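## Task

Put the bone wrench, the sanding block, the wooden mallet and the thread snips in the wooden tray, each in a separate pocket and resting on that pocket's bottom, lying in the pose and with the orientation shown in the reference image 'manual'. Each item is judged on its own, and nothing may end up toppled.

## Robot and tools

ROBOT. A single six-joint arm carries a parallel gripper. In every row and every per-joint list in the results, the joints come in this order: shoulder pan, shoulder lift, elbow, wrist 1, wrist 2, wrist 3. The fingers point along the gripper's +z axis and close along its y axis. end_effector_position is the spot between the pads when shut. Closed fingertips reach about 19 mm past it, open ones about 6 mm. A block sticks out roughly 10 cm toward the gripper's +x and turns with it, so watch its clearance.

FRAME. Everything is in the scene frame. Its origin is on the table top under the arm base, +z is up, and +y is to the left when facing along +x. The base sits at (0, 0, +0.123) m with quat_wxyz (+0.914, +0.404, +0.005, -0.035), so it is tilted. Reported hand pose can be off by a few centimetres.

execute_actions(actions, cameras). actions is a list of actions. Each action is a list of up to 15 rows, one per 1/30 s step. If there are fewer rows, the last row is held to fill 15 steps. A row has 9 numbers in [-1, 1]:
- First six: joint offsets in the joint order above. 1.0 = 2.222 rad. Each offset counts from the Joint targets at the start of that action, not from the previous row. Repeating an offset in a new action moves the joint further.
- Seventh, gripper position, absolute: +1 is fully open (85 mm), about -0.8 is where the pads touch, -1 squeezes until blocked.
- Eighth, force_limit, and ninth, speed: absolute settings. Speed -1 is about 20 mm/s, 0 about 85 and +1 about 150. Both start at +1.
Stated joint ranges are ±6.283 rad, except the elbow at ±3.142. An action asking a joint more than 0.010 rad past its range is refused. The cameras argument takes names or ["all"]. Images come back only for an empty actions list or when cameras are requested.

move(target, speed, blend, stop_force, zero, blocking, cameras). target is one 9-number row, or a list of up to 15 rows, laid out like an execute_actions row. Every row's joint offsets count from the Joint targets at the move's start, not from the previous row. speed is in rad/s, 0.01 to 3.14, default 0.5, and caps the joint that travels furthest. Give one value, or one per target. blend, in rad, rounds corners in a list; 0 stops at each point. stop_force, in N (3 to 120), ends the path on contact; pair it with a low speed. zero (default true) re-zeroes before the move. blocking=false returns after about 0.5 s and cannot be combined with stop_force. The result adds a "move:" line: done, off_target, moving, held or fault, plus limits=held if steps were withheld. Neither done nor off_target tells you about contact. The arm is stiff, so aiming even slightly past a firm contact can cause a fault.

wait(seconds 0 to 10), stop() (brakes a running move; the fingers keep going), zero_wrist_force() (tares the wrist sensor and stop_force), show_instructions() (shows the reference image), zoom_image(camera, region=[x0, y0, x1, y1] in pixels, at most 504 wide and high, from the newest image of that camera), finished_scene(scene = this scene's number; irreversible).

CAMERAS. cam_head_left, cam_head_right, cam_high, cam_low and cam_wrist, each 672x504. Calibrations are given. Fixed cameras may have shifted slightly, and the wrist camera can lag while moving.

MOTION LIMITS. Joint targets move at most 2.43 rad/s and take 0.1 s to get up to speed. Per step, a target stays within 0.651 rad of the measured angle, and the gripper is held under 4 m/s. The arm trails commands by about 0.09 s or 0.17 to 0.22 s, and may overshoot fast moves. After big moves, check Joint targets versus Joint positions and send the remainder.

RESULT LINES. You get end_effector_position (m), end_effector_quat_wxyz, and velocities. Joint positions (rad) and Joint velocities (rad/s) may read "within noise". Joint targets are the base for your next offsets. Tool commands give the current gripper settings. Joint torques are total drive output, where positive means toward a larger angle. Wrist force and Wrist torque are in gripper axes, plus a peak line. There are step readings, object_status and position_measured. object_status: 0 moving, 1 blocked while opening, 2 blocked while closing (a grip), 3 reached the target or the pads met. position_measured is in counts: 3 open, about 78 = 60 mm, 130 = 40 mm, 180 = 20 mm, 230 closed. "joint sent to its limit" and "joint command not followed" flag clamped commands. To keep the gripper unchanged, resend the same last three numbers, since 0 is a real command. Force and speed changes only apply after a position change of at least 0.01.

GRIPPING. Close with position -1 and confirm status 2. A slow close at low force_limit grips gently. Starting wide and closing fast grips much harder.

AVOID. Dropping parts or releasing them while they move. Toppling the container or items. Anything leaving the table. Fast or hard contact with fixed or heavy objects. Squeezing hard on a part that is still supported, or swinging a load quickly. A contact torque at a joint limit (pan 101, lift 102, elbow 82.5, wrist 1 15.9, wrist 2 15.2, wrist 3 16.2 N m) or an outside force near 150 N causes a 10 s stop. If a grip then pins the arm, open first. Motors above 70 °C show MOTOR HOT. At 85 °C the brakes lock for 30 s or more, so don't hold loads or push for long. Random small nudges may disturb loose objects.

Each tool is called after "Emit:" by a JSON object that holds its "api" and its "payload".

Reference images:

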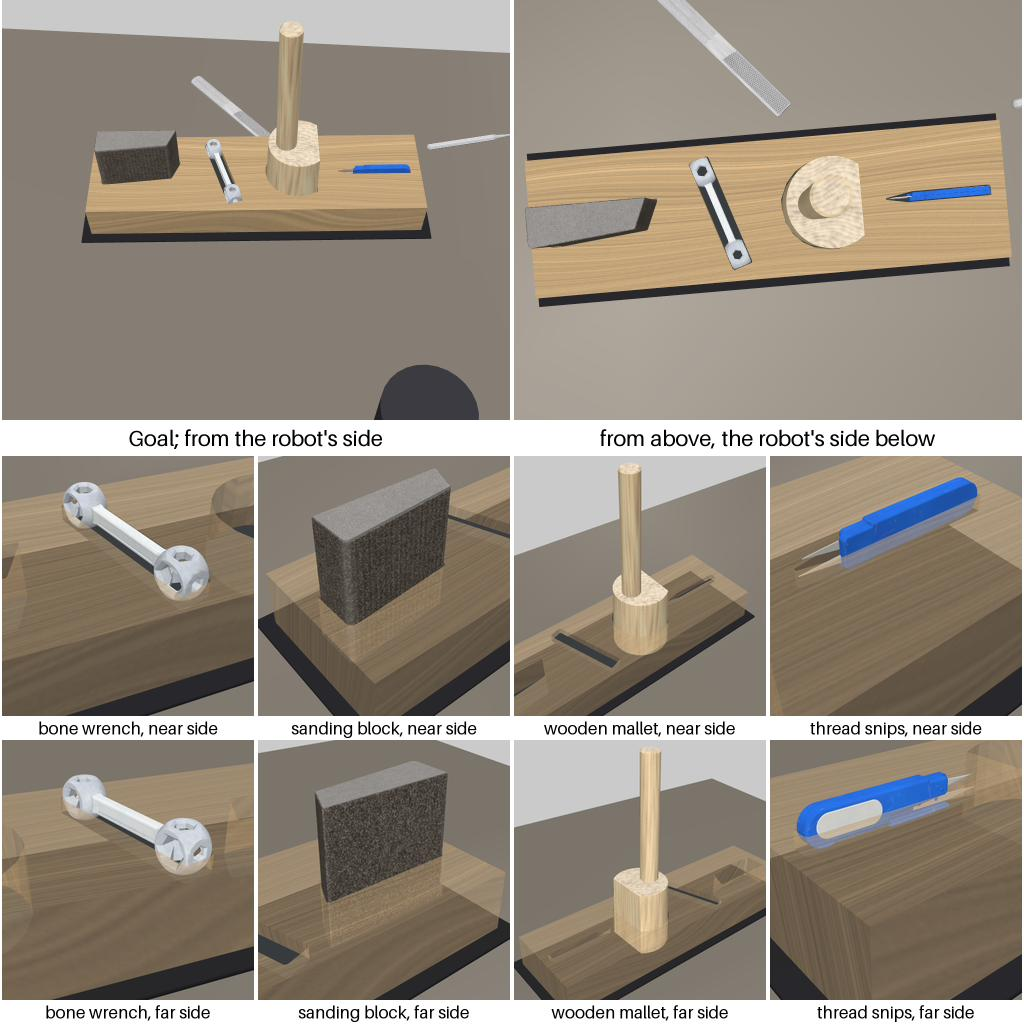

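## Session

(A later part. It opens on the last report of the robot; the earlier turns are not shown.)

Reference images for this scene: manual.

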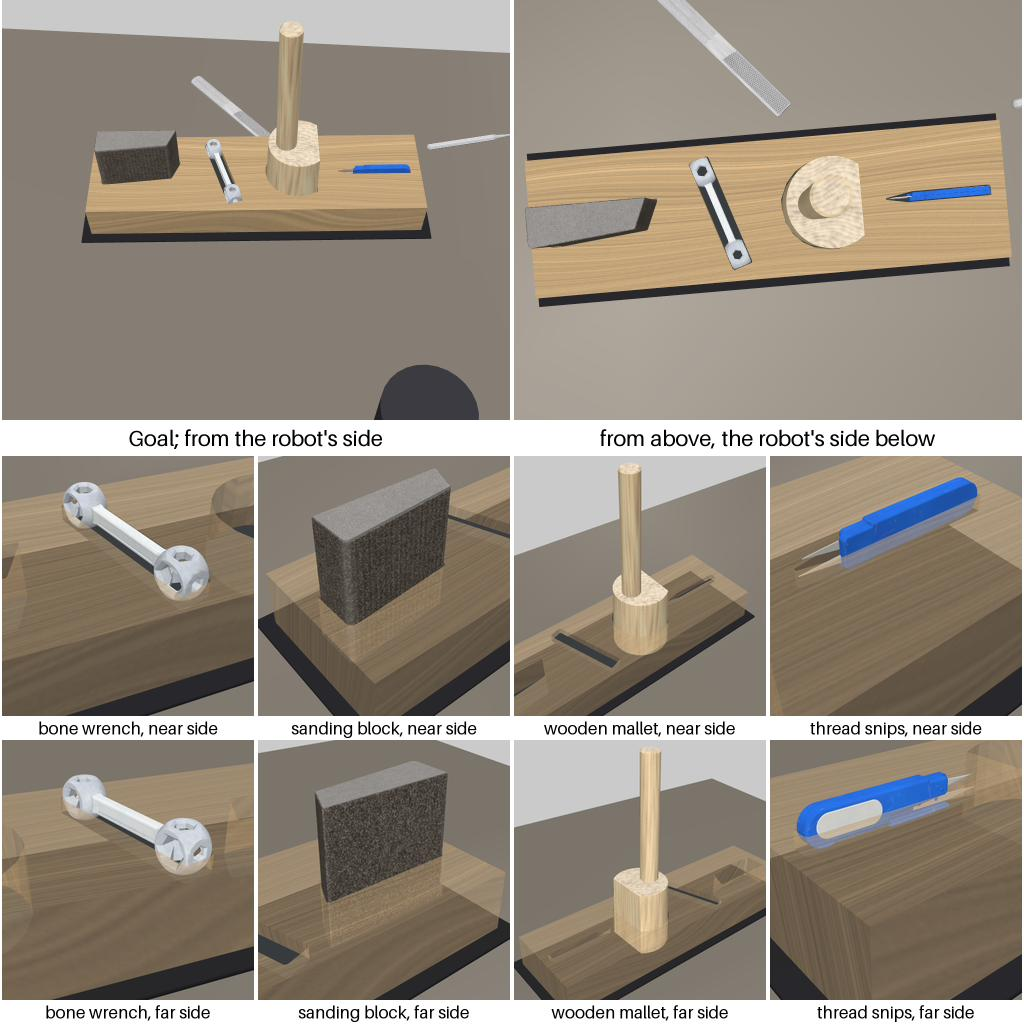

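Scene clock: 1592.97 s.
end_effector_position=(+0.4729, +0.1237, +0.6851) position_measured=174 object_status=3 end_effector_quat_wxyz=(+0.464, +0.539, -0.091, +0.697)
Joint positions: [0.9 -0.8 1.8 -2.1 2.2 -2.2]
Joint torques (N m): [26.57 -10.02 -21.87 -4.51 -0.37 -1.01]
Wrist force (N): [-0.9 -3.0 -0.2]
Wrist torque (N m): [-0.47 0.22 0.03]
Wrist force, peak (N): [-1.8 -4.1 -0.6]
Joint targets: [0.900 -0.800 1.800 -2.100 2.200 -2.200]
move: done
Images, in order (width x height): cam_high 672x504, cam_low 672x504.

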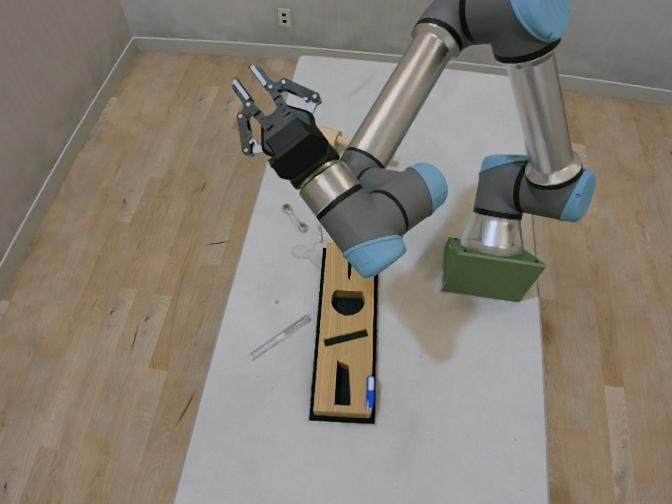

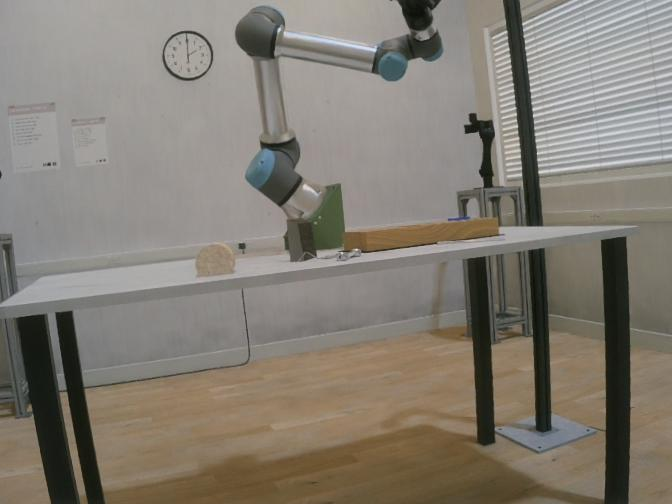

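Emit:
{"api": "move", "payload": {"target": [[-0.04527, 0.28704, 0.25104, 0.02889, 0.04469, -0.04424, -0.36, -1, -1], [0.05099, 0.33614, 0.25014, -0.00014, 0.13947, -0.01850, -0.36, -1, -1]], "speed": [0.7, 0.3], "cameras": ["cam_high", "cam_low", "cam_wrist", "cam_head_left"]}}

Scene clock: 1636.10 s.
end_effector_position=(+0.2350, +0.2999, +0.1103) position_measured=174 object_status=3 end_effector_quat_wxyz=(+0.465, +0.498, +0.535, +0.499)
Joint positions: [1.014 -0.053 2.356 -2.1 2.51 -2.242]
Joint torques (N m): [11.84 -47.46 -5.24 0.2 -2.25 -1.04]
Wrist force (N): [-0.1 -4.5 -0.9]
Wrist torque (N m): [-0.66 0.03 0.02]
Wrist force, peak (N): [-1.4 -8.8 -5.2]
Joint targets: [1.014 -0.053 2.356 -2.100 2.510 -2.242]
move: done
camera_calibration:
cam_wrist: T_world_to_cam=[[0.0588732, -0.0062992, 0.998246, -0.11138], [-0.285527, -0.95831, 0.0107922, 0.369377], [0.956561, -0.285661, -0.0582174, -0.00322872], [0, 0, 0, 1]] pos_world=[0.115113, 0.352354, 0.10701]
Images, in order (width x height): cam_head_left 672x504, cam_high 672x504, cam_low 672x504, cam_wrist 672x504.

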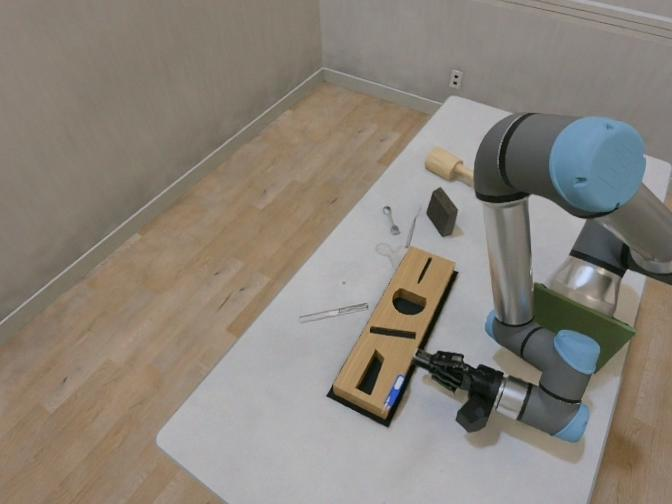

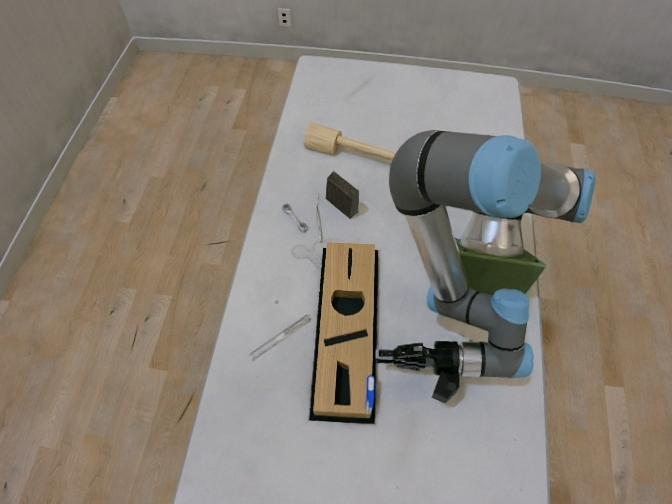

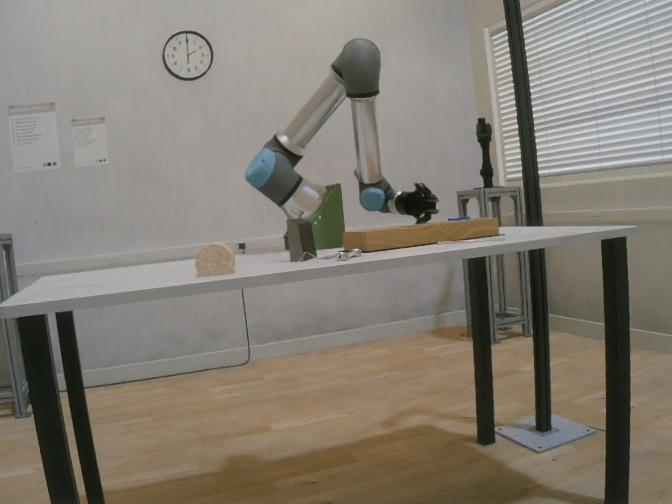

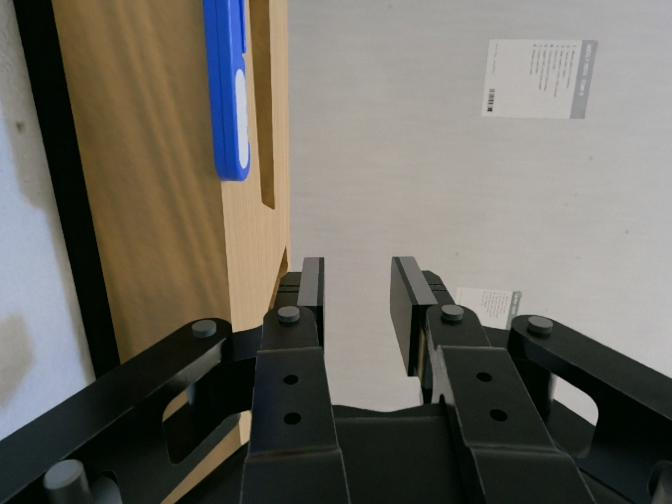

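Emit:
{"api": "move", "payload": {"target": [-0.07831, 0.08510, -0.00414, -0.09770, -0.07678, -0.02129, -0.36, -1, -1], "speed": 0.15, "cameras": ["cam_wrist"]}}

Scene clock: 1644.00 s.
end_effector_position=(+0.2353, +0.2999, +0.0670) position_measured=174 object_status=3 end_effector_quat_wxyz=(+0.465, +0.499, +0.534, +0.499)
Joint positions: [0.84 0.136 2.346 -2.317 2.339 -2.289]
Joint torques (N m): [18.13 -44.18 0.44 0.88 1.49 1.23]
Wrist force (N): [0.9 3.4 -0.5]
Wrist torque (N m): [-0.14 -0.09 0.21]
Wrist force, peak (N): [-2.0 9.4 -3.9]
Joint targets: [0.840 0.136 2.346 -2.317 2.339 -2.289]
move: done
camera_calibration:
cam_wrist: T_world_to_cam=[[0.0590306, -0.00753745, 0.998228, -0.0678523], [-0.286277, -0.958098, 0.00969466, 0.37011], [0.956327, -0.286342, -0.0587149, -0.00570177], [0, 0, 0, 1]] pos_world=[0.115412, 0.352457, 0.0638092]
Images, in order (width x height): cam_wrist 672x504.

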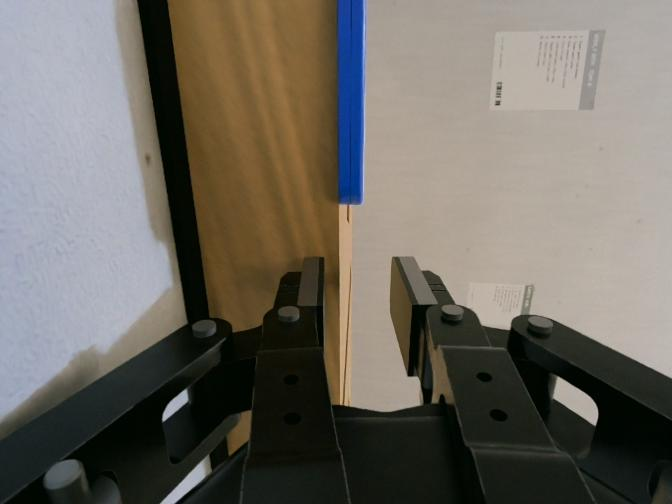

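Emit:
{"api": "move", "payload": {"target": [0.08254, -0.01476, -0.07138, 0.10428, 0.08132, 0.02313, -0.36, -1, -1], "speed": 0.12, "cameras": ["cam_wrist", "cam_high"]}}

Emit:
{"api": "zoom_image", "payload": {"camera": "cam_wrist", "region": [260, 80, 460, 330]}}

Scene clock: 1670.40 s.
end_effector_position=(+0.2354, +0.3517, +0.0642) position_measured=174 object_status=3 end_effector_quat_wxyz=(+0.465, +0.499, +0.535, +0.499)
Joint positions: [1.023 0.103 2.188 -2.085 2.52 -2.237]
Joint torques (N m): [-5.66 -27.78 6.31 -0.98 -1.37 -1.03]
Wrist force (N): [-2.1 21.9 -10.1]
Wrist torque (N m): [1.64 0.16 0.24]
Wrist force, peak (N): [-11.9 38.7 -7.5]
Joint targets: [1.023 0.103 2.188 -2.086 2.520 -2.237]
move: done
camera_calibration:
cam_wrist: T_world_to_cam=[[0.0596438, -0.00688106, 0.998196, -0.0651079], [-0.286139, -0.958131, 0.0104924, 0.419741], [0.95633, -0.286249, -0.0591155, 0.00886388], [0, 0, 0, 1]] pos_world=[0.115511, 0.404256, 0.0611104]
Images, in order (width x height): cam_high 672x504, cam_wrist 672x504.

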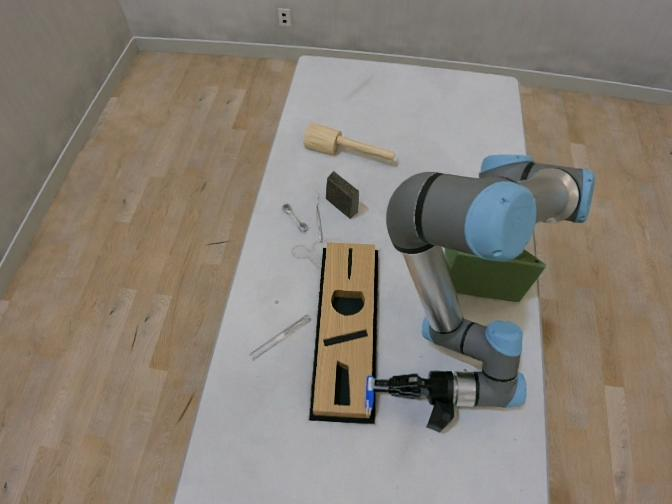

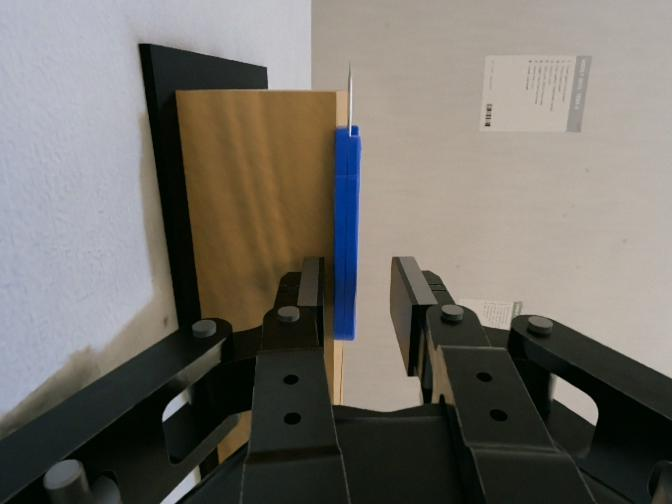

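Scaled by 2.016 from the camera's 672x504 image, which has a finer 960x720 frame.

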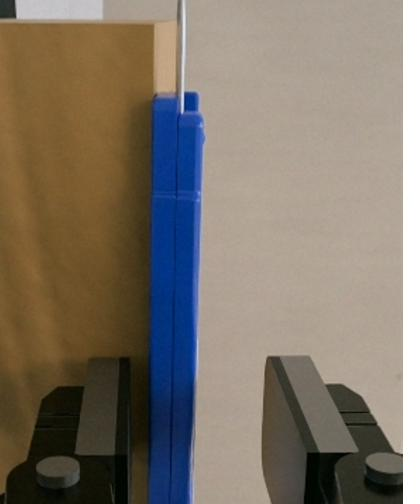

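Emit:
{"api": "move", "payload": {"target": [0.00347, -0.00419, 0.00041, 0.00477, 0.00338, 0.00122, -0.36, -1, -1], "speed": 0.1, "cameras": ["cam_wrist", "cam_head_left"]}}

Scene clock: 1725.37 s.
end_effector_position=(+0.2354, +0.3516, +0.0669) position_measured=174 object_status=3 end_effector_quat_wxyz=(+0.465, +0.499, +0.535, +0.499)
Joint positions: [1.031 0.093 2.189 -2.075 2.528 -2.235]
Joint torques (N m): [3.36 -35.43 5.21 -0.94 0.58 0.92]
Wrist force (N): [0.6 6.1 0.0]
Wrist torque (N m): [0.06 -0.04 0.17]
Wrist force, peak (N): [-1.8 22.1 -10.2]
Joint targets: [1.031 0.094 2.189 -2.075 2.528 -2.235]
move: done
camera_calibration:
cam_wrist: T_world_to_cam=[[0.0595791, -0.00675107, 0.998201, -0.0678491], [-0.286043, -0.958158, 0.0105927, 0.41961], [0.956363, -0.28616, -0.0590173, 0.00894843], [0, 0, 0, 1]] pos_world=[0.115511, 0.404155, 0.0638104]
Images, in order (width x height): cam_head_left 672x504, cam_wrist 672x504.

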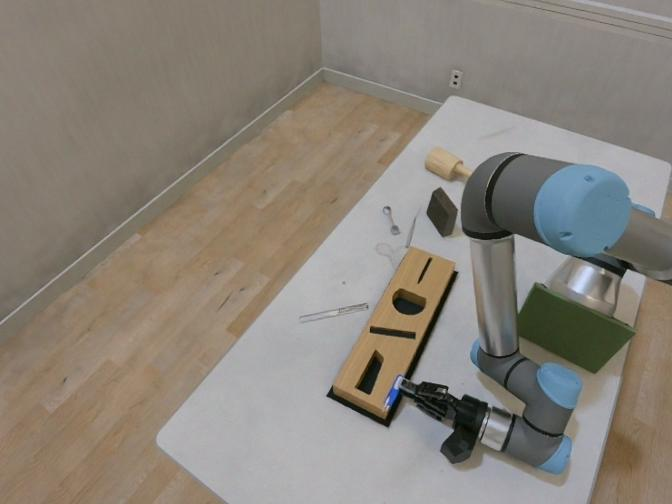

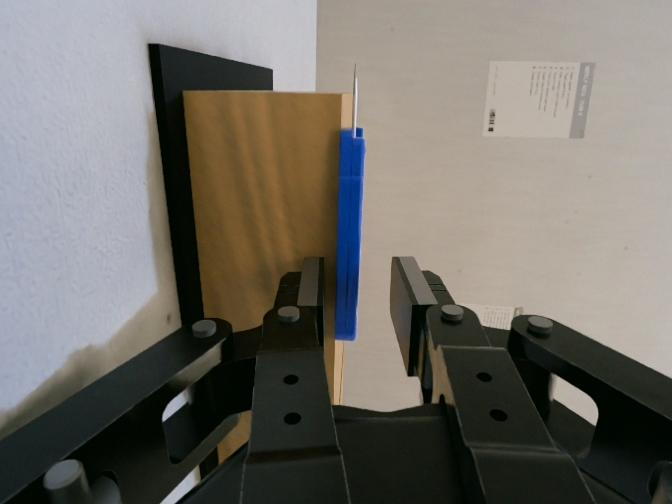

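Emit:
{"api": "zoom_image", "payload": {"camera": "cam_head_left", "region": [370, 350, 570, 500]}}

Scaled by 2.520 from the camera's 672x504 image, which has a finer 960x720 frame.

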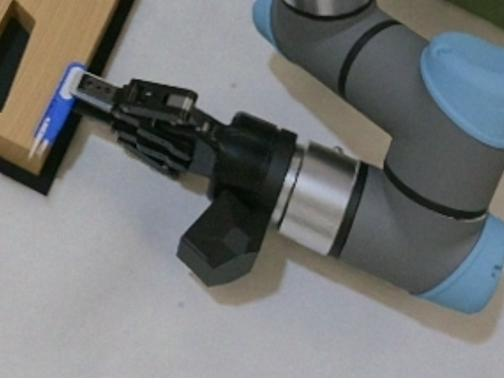

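Emit:
{"api": "move", "payload": {"target": [0.00347, -0.00419, 0.00041, 0.00477, 0.00338, 0.00122, -0.36, -1, -1], "speed": 0.1, "cameras": ["cam_wrist"]}}

Emit:
{"api": "zoom_image", "payload": {"camera": "cam_wrist", "region": [240, 90, 480, 350]}}

Scene clock: 1795.03 s.
end_effector_position=(+0.2353, +0.3516, +0.0696) position_measured=174 object_status=3 end_effector_quat_wxyz=(+0.465, +0.499, +0.535, +0.499)
Joint positions: [1.039 0.084 2.19 -2.064 2.535 -2.232]
Joint torques (N m): [2.04 -37.72 1.96 -1.82 -0.49 0.9]
Wrist force (N): [-1.2 3.7 -1.9]
Wrist torque (N m): [-0.03 0.11 0.00]
Wrist force, peak (N): [0.6 7.3 -0.1]
Joint targets: [1.038 0.084 2.190 -2.064 2.535 -2.232]
move: done
camera_calibration:
cam_wrist: T_world_to_cam=[[0.0596078, -0.00665541, 0.9982, -0.0705803], [-0.286038, -0.958159, 0.0106924, 0.419546], [0.956362, -0.28616, -0.0590174, 0.00920374], [0, 0, 0, 1]] pos_world=[0.115411, 0.404155, 0.0665105]
Images, in order (width x height): cam_wrist 672x504.

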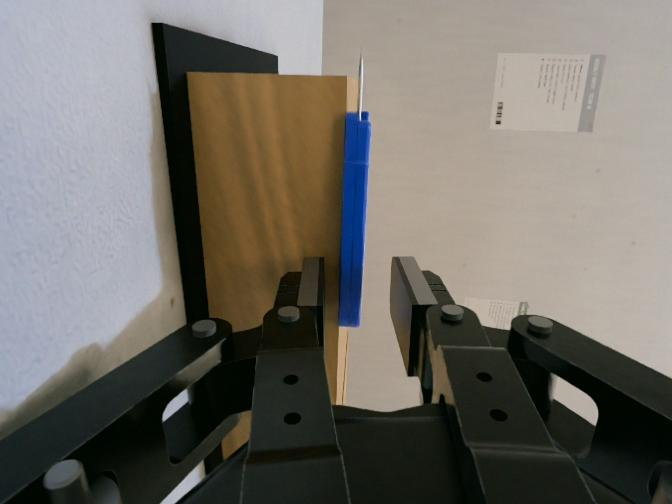

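Scaled by 1.938 from the camera's 672x504 image, which has a finer 960x720 frame.

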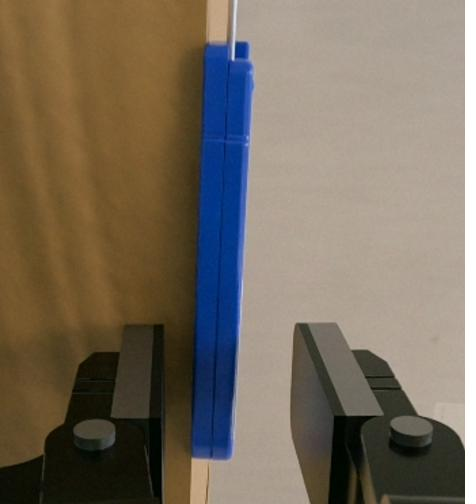

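Emit:
{"api": "move", "payload": {"target": [-0.0150, 0.0015, 0.0011, -0.0068, -0.0147, -0.0052, -0.36, -1, -1], "speed": 0.03, "stop_force": 4, "cameras": ["cam_wrist"]}}

Emit:
{"api": "zoom_image", "payload": {"camera": "cam_wrist", "region": [240, 90, 480, 350]}}

Scene clock: 1812.07 s.
end_effector_position=(+0.2376, +0.3516, +0.0695) position_measured=174 object_status=3 end_effector_quat_wxyz=(+0.465, +0.499, +0.535, +0.499)
Joint positions: [1.026 0.086 2.19 -2.07 2.523 -2.236]
Joint torques (N m): [15.33 -38.64 -7.83 0.77 1.21 1.12]
Wrist force (N): [-0.1 2.1 -0.7]
Wrist torque (N m): [-0.17 0.01 0.06]
Wrist force, peak (N): [0.5 3.7 -6.7]
Joint targets: [1.026 0.085 2.190 -2.070 2.523 -2.236]
move: contact; the shoulder pan is farthest, 0.021 rad from its target
camera_calibration:
cam_wrist: T_world_to_cam=[[0.059605, -0.00664799, 0.9982, -0.0706203], [-0.285919, -0.958194, 0.0106914, 0.420205], [0.956398, -0.286041, -0.0590139, 0.00694546], [0, 0, 0, 1]] pos_world=[0.117711, 0.404155, 0.0664105]
Images, in order (width x height): cam_wrist 672x504.

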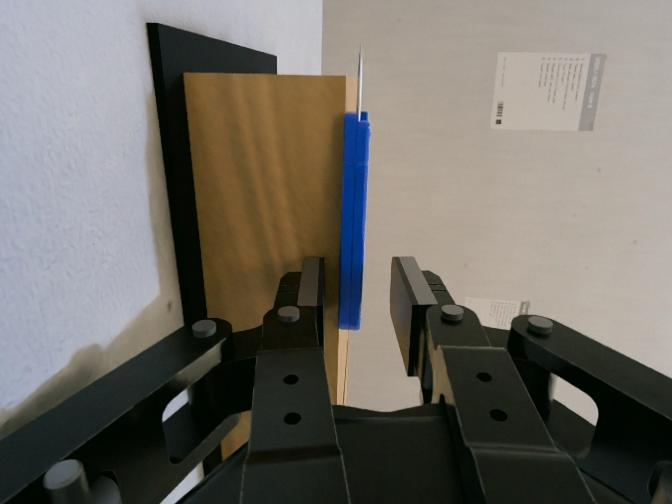

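Scaled by 1.938 from the camera's 672x504 image, which has a finer 960x720 frame.

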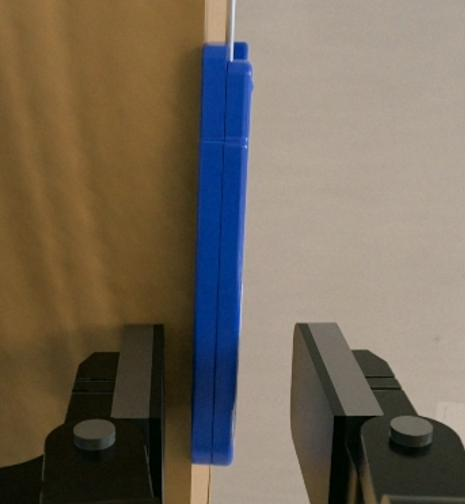

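Emit:
{"api": "move", "payload": {"target": [[0.0015, -0.00015, -0.00015, 0.0007, 0.0015, 0.0005, -0.36, -1, -1], [0.0015, -0.00015, -0.00015, 0.0007, 0.0015, 0.0005, -1, -1, -1]], "speed": 0.03, "cameras": ["cam_wrist", "cam_head_left"]}}

Emit:
{"api": "zoom_image", "payload": {"camera": "cam_wrist", "region": [240, 90, 480, 350]}}

Scene clock: 1823.63 s.
end_effector_position=(+0.2370, +0.3517, +0.0696) position_measured=212 object_status=0 end_effector_quat_wxyz=(+0.465, +0.499, +0.535, +0.499)
Joint positions: [1.029 0.085 2.19 -2.068 2.526 -2.235]
Joint torques (N m): [-1.58 -48.64 -5 -2.24 -3.49 -0.82]
Wrist force (N): [-0.2 -4.0 -4.7]
Wrist torque (N m): [-0.64 0.04 0.06]
Wrist force, peak (N): [-0.2 -4.0 -4.7]
Joint targets: [1.029 0.085 2.190 -2.068 2.526 -2.235]
move: done
camera_calibration:
cam_wrist: T_world_to_cam=[[0.0595791, -0.00675107, 0.998201, -0.0705398], [-0.286043, -0.958158, 0.0105927, 0.42004], [0.956363, -0.28616, -0.0590173, 0.0075717], [0, 0, 0, 1]] pos_world=[0.117111, 0.404155, 0.0664104]
Images, in order (width x height): cam_head_left 672x504, cam_wrist 672x504.

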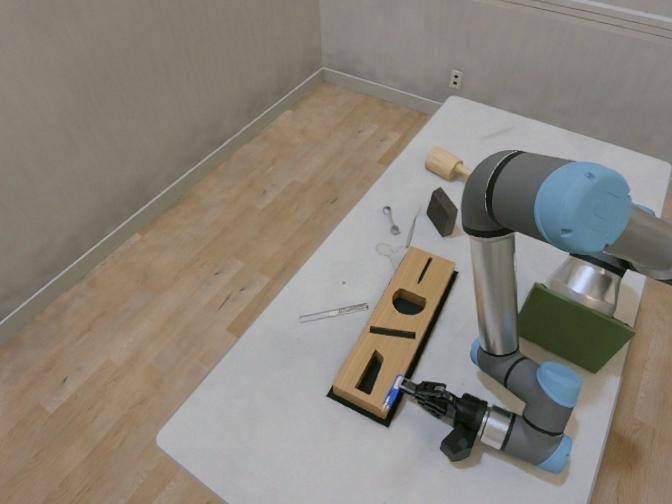

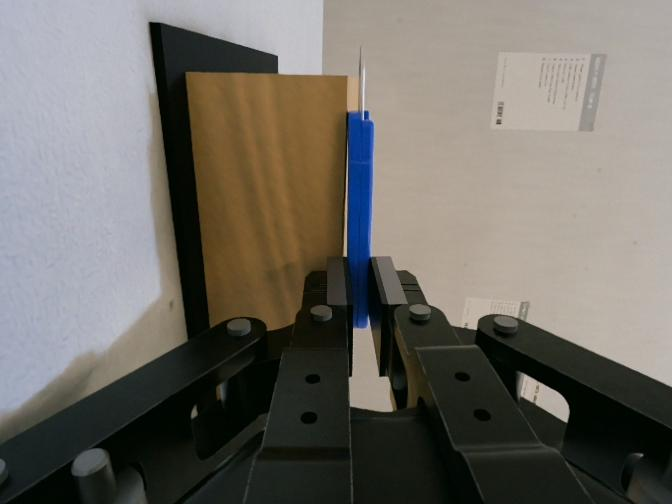

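Scaled by 1.938 from the camera's 672x504 image, which has a finer 960x720 frame.

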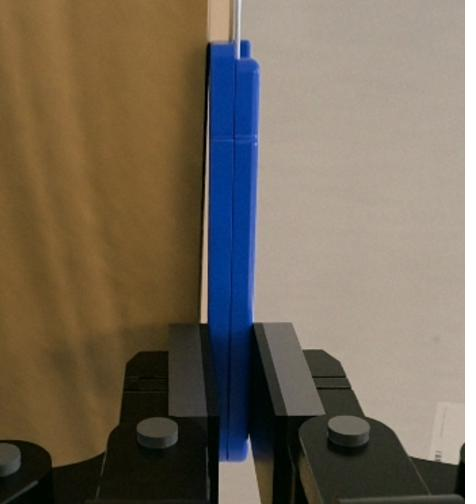

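Emit:
{"api": "wait", "payload": {"seconds": 0.2}}

Scene clock: 1827.17 s.
end_effector_position=(+0.2370, +0.3517, +0.0696) position_measured=212 object_status=2 end_effector_quat_wxyz=(+0.465, +0.499, +0.535, +0.499)
Joint positions: [1.029 0.085 2.19 -2.068 2.526 -2.235]
Joint torques (N m): [-2.41 -41.27 1.67 -4.28 -3.41 -1.19]
Wrist force (N): [-0.1 -3.4 -4.8]
Wrist torque (N m): [-0.61 0.02 0.06]
Wrist force, peak (N): [-0.2 -4.2 -4.9]
Joint targets: [1.029 0.085 2.190 -2.068 2.526 -2.235]
Tool commands: gripper/position=-1.0 gripper/force_limit=-1.0 gripper/speed=-1.0
wait: 0.20 s; at rest from the start

Emit:
{"api": "move", "payload": {"target": [[0.01386, -0.01674, 0.00162, 0.01908, 0.0135, 0.00486, -1, -1, -1], [-0.00707, -0.06215, 0.07462, -0.01454, -0.00725, -0.00275, -1, -1, -1]], "speed": [0.1, 0.2], "blend": [0.01, 0], "cameras": ["cam_wrist"]}}

Emit:
{"api": "zoom_image", "payload": {"camera": "cam_wrist", "region": [240, 40, 480, 350]}}

Scene clock: 1987.53 s.
end_effector_position=(+0.2350, +0.2998, +0.1102) position_measured=212 object_status=2 end_effector_quat_wxyz=(+0.465, +0.498, +0.535, +0.499)
Joint positions: [1.014 -0.053 2.356 -2.101 2.51 -2.241]
Joint torques (N m): [15.51 -14.47 -3.82 0.24 0.87 1.25]
Wrist force (N): [-0.1 -4.1 -1.4]
Wrist torque (N m): [-0.58 0.02 0.02]
Wrist force, peak (N): [-0.3 -4.1 -4.8]
Joint targets: [1.014 -0.053 2.356 -2.101 2.510 -2.241]
move: done
camera_calibration:
cam_wrist: T_world_to_cam=[[0.0589073, -0.00653041, 0.998242, -0.111296], [-0.28572, -0.958255, 0.0105918, 0.369278], [0.956501, -0.285841, -0.0583141, -0.00308047], [0, 0, 0, 1]] pos_world=[0.115013, 0.352255, 0.10701]
Images, in order (width x height): cam_wrist 672x504.

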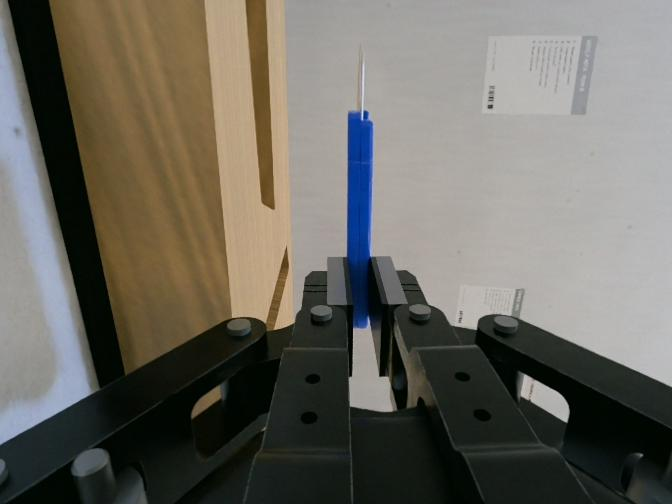

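Scaled by 1.626 from the camera's 672x504 image, which has a finer 960x720 frame.

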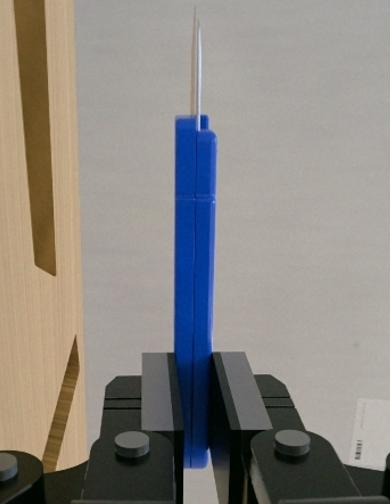

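Emit:
{"api": "move", "payload": {"target": [[-0.0513, -0.3362, -0.2502, 0.0005, -0.1395, 0.0185, -1, -1, -1], [-0.0513, -0.3362, -0.2502, -0.3596, -0.9946, 0.6935, -1, -1, -1]], "speed": [0.8, 1.0], "blend": [0.2, 0]}}

Scene clock: 2002.13 s.
end_effector_position=(+0.1044, +0.2791, +0.7913) position_measured=212 object_status=2 end_effector_quat_wxyz=(+0.250, -0.446, -0.019, +0.859)
Joint positions: [0.9 -0.8 1.8 -2.9 0.301 -0.701]
Joint torques (N m): [21.7 -11.19 -6.72 0.05 -1.11 1.23]
Wrist force (N): [0.6 -0.3 -2.9]
Wrist torque (N m): [0.09 -0.04 0.15]
Wrist force, peak (N): [-2.1 -8.9 -4.9]
Joint targets: [0.900 -0.800 1.800 -2.900 0.300 -0.700]
move: done

Emit:
{"api": "move", "payload": {"target": [-0.135, -0.18, 0.1575, 0.2475, -0.9901, 0.9901, -1, -1, -1], "speed": 1.0}}

Scene clock: 2011.87 s.
end_effector_position=(+0.3531, +0.1865, +0.3127) position_measured=212 object_status=2 end_effector_quat_wxyz=(-0.087, +0.450, +0.863, +0.214)
Joint positions: [0.6 -1.2 2.15 -2.35 -1.899 1.499]
Joint torques (N m): [29.3 -0.82 -28.05 -5.86 -0.86 1.19]
Wrist force (N): [-0.2 -1.9 -1.2]
Wrist torque (N m): [-0.31 -0.03 -0.09]
Wrist force, peak (N): [-0.2 -4.2 -1.7]
Joint targets: [0.600 -1.200 2.150 -2.350 -1.900 1.500]
move: done

Emit:
{"api": "move", "payload": {"target": [[-0.0716, -0.0162, 0.0649, 0.0523, -0.1905, 0.2347, -1, -1, -1], [-0.1339, 0.0533, 0.1209, -0.1309, -0.2109, 0.1522, -1, -1, -1]], "speed": [0.6, 0.4], "blend": [0.1, 0], "cameras": ["cam_wrist", "cam_head_left", "cam_high", "cam_low"]}}

Emit:
{"api": "zoom_image", "payload": {"camera": "cam_wrist", "region": [240, 60, 480, 360]}}

Emit:
{"api": "zoom_image", "payload": {"camera": "cam_head_left", "region": [350, 220, 490, 340]}}

Emit:
{"api": "zoom_image", "payload": {"camera": "cam_low", "region": [250, 150, 450, 320]}}

Scene clock: 2030.07 s.
end_effector_position=(+0.3425, +0.0470, +0.1200) position_measured=212 object_status=2 end_effector_quat_wxyz=(+0.000, +0.681, +0.732, +0.000)
Joint positions: [0.302 -1.081 2.419 -2.64 -2.368 1.838]
Joint torques (N m): [36.04 -28.27 -17.28 -2.74 1.61 -0.14]
Wrist force (N): [0.8 -0.8 -0.6]
Wrist torque (N m): [-0.12 -0.21 0.11]
Wrist force, peak (N): [1.0 -1.3 -2.1]
Joint targets: [0.302 -1.081 2.419 -2.641 -2.368 1.838]
move: done
camera_calibration:
cam_wrist: T_world_to_cam=[[0.998043, 0.0616555, 0.010451, -0.335288], [0.0540427, -0.934465, 0.351929, -0.000806814], [0.0314644, -0.350675, -0.935969, 0.247469], [0, 0, 0, 1]] pos_world=[0.326889, 0.1067, 0.235411]
Images, in order (width x height): cam_head_left 672x504, cam_high 672x504, cam_low 672x504, cam_wrist 672x504.

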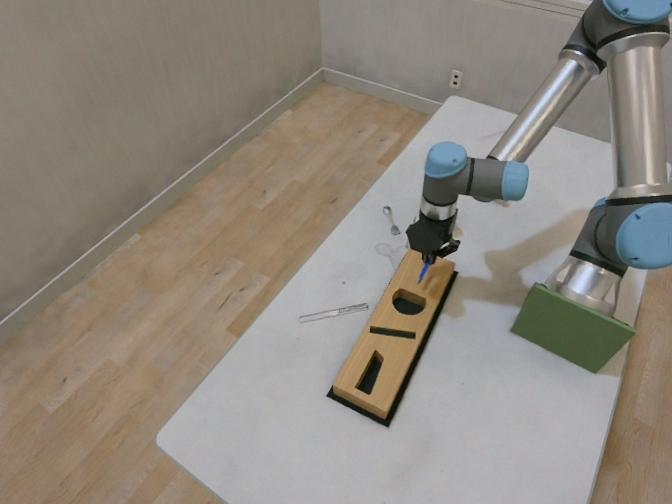

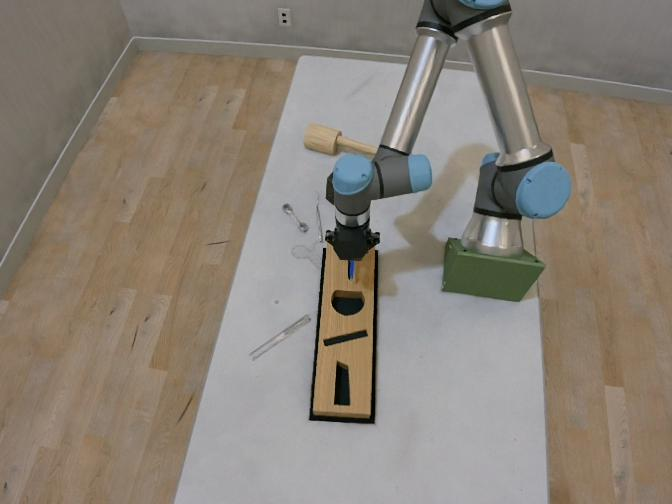

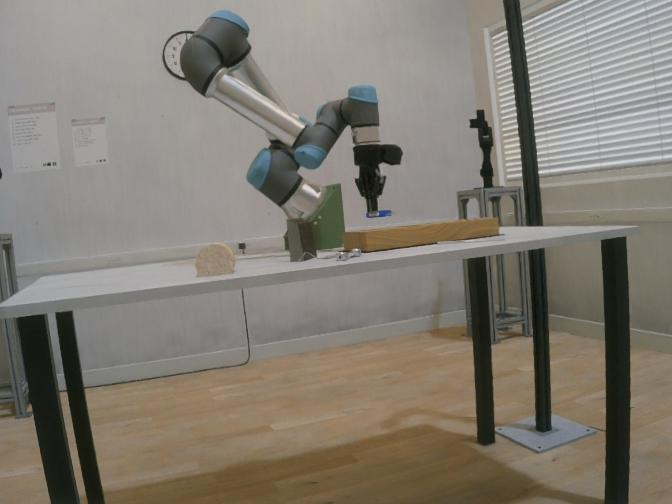

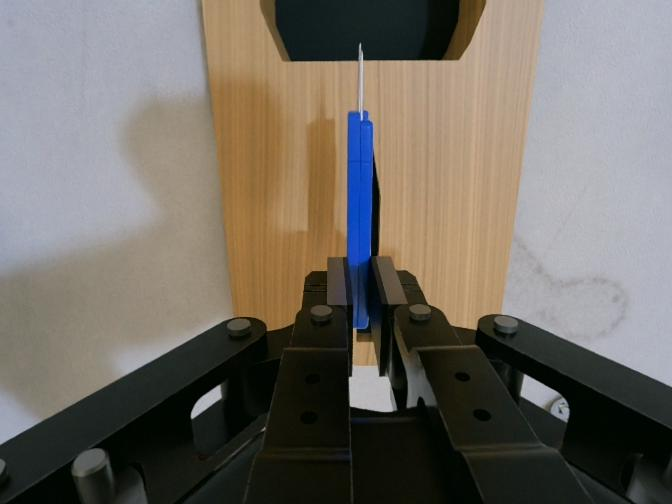

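Scaled by 1.680 from the camera's 672x504 image, which has a finer 960x720 frame.

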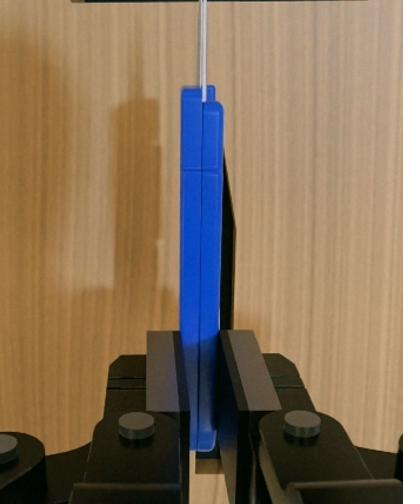

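Scaled by 3.600 from the camera's 672x504 image, which has a finer 960x720 frame.

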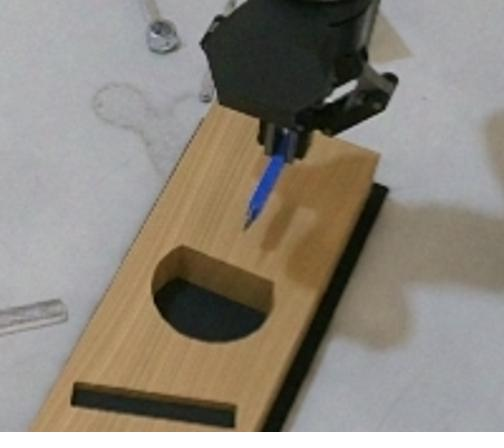

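Scaled by 2.520 from the camera's 672x504 image, which has a finer 960x720 frame.

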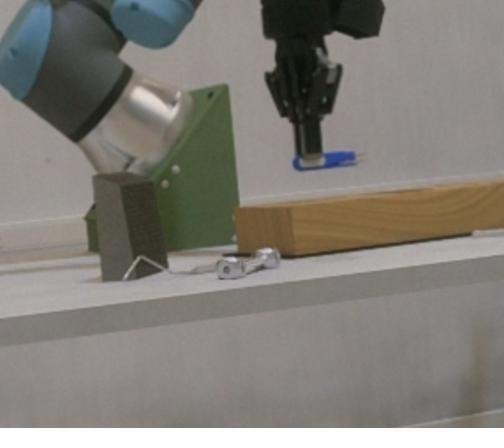

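Emit:
{"api": "move", "payload": {"target": [-0.02408, -0.02574, 0.0032, -0.00239, -0.00603, -0.03389, -1, -1, -1], "speed": 0.3, "cameras": ["cam_wrist", "cam_head_left", "cam_high", "cam_low"]}}

Emit:
{"api": "zoom_image", "payload": {"camera": "cam_wrist", "region": [240, 60, 480, 360]}}

Emit:
{"api": "zoom_image", "payload": {"camera": "cam_head_left", "region": [390, 220, 490, 310]}}

Emit:
{"api": "zoom_image", "payload": {"camera": "cam_high", "region": [300, 220, 400, 310]}}

Scene clock: 2085.17 s.
end_effector_position=(+0.3522, +0.0181, +0.1204) position_measured=212 object_status=2 end_effector_quat_wxyz=(+0.000, +0.682, +0.732, +0.001)
Joint positions: [0.249 -1.139 2.426 -2.646 -2.382 1.763]
Joint torques (N m): [34.77 -3.9 -8.75 -2.96 1.68 1.21]
Wrist force (N): [0.3 -1.1 -1.2]
Wrist torque (N m): [-0.18 -0.16 0.07]
Wrist force, peak (N): [1.5 -1.6 -1.0]
Joint targets: [0.249 -1.139 2.426 -2.646 -2.382 1.762]
move: done
camera_calibration:
cam_wrist: T_world_to_cam=[[0.998091, 0.0606112, 0.0118877, -0.343475], [0.0525457, -0.934386, 0.352367, -0.0278936], [0.0324651, -0.35107, -0.935786, 0.237123], [0, 0, 0, 1]] pos_world=[0.336587, 0.0780019, 0.235809]
Images, in order (width x height): cam_head_left 672x504, cam_high 672x504, cam_low 672x504, cam_wrist 672x504.

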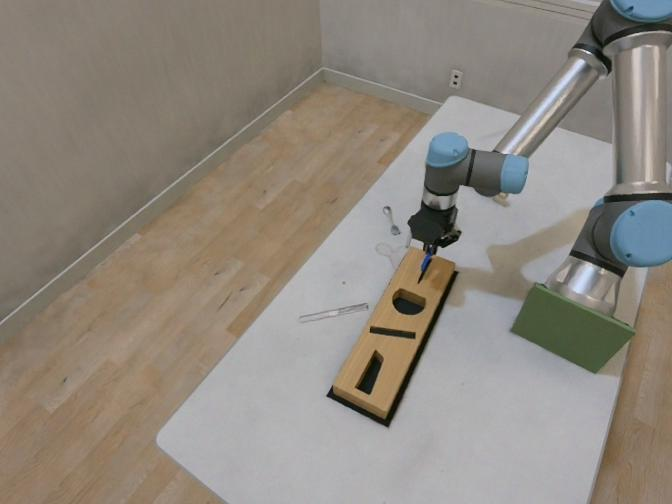

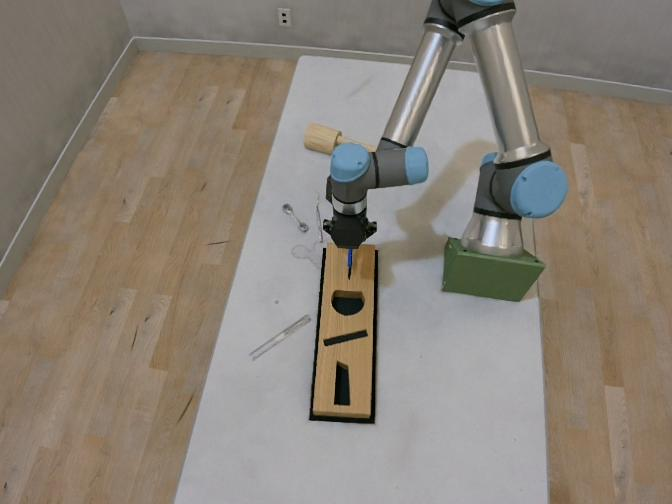

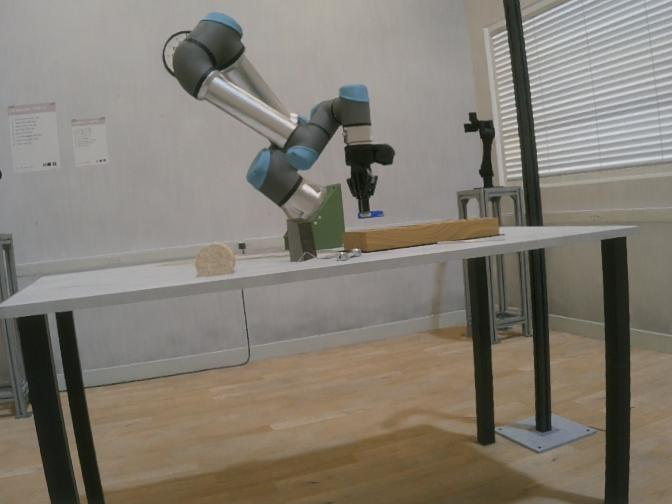

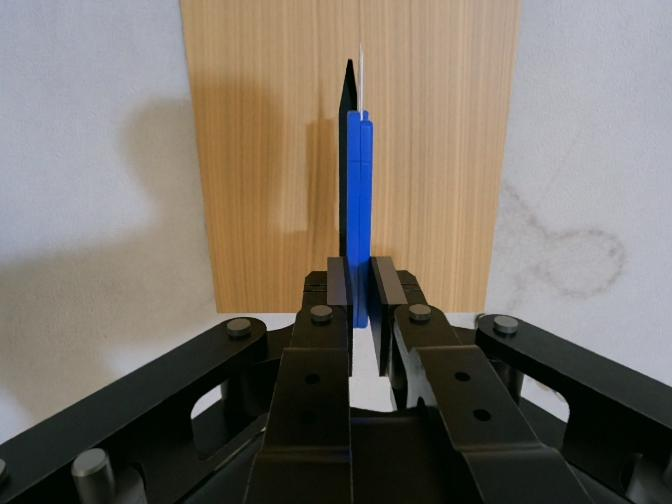

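Scaled by 1.680 from the camera's 672x504 image, which has a finer 960x720 frame.

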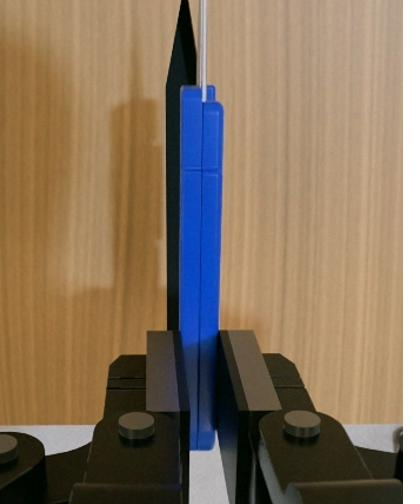

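Scaled by 5.040 from the camera's 672x504 image, which has a finer 960x720 frame.

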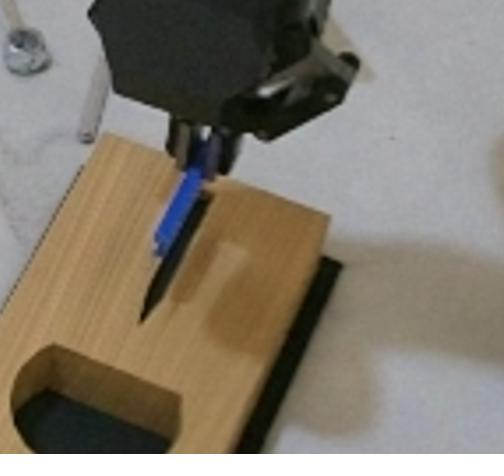

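Scaled by 5.040 from the camera's 672x504 image, which has a finer 960x720 frame.

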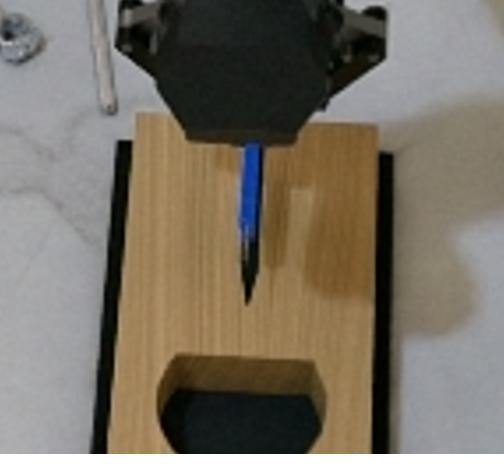

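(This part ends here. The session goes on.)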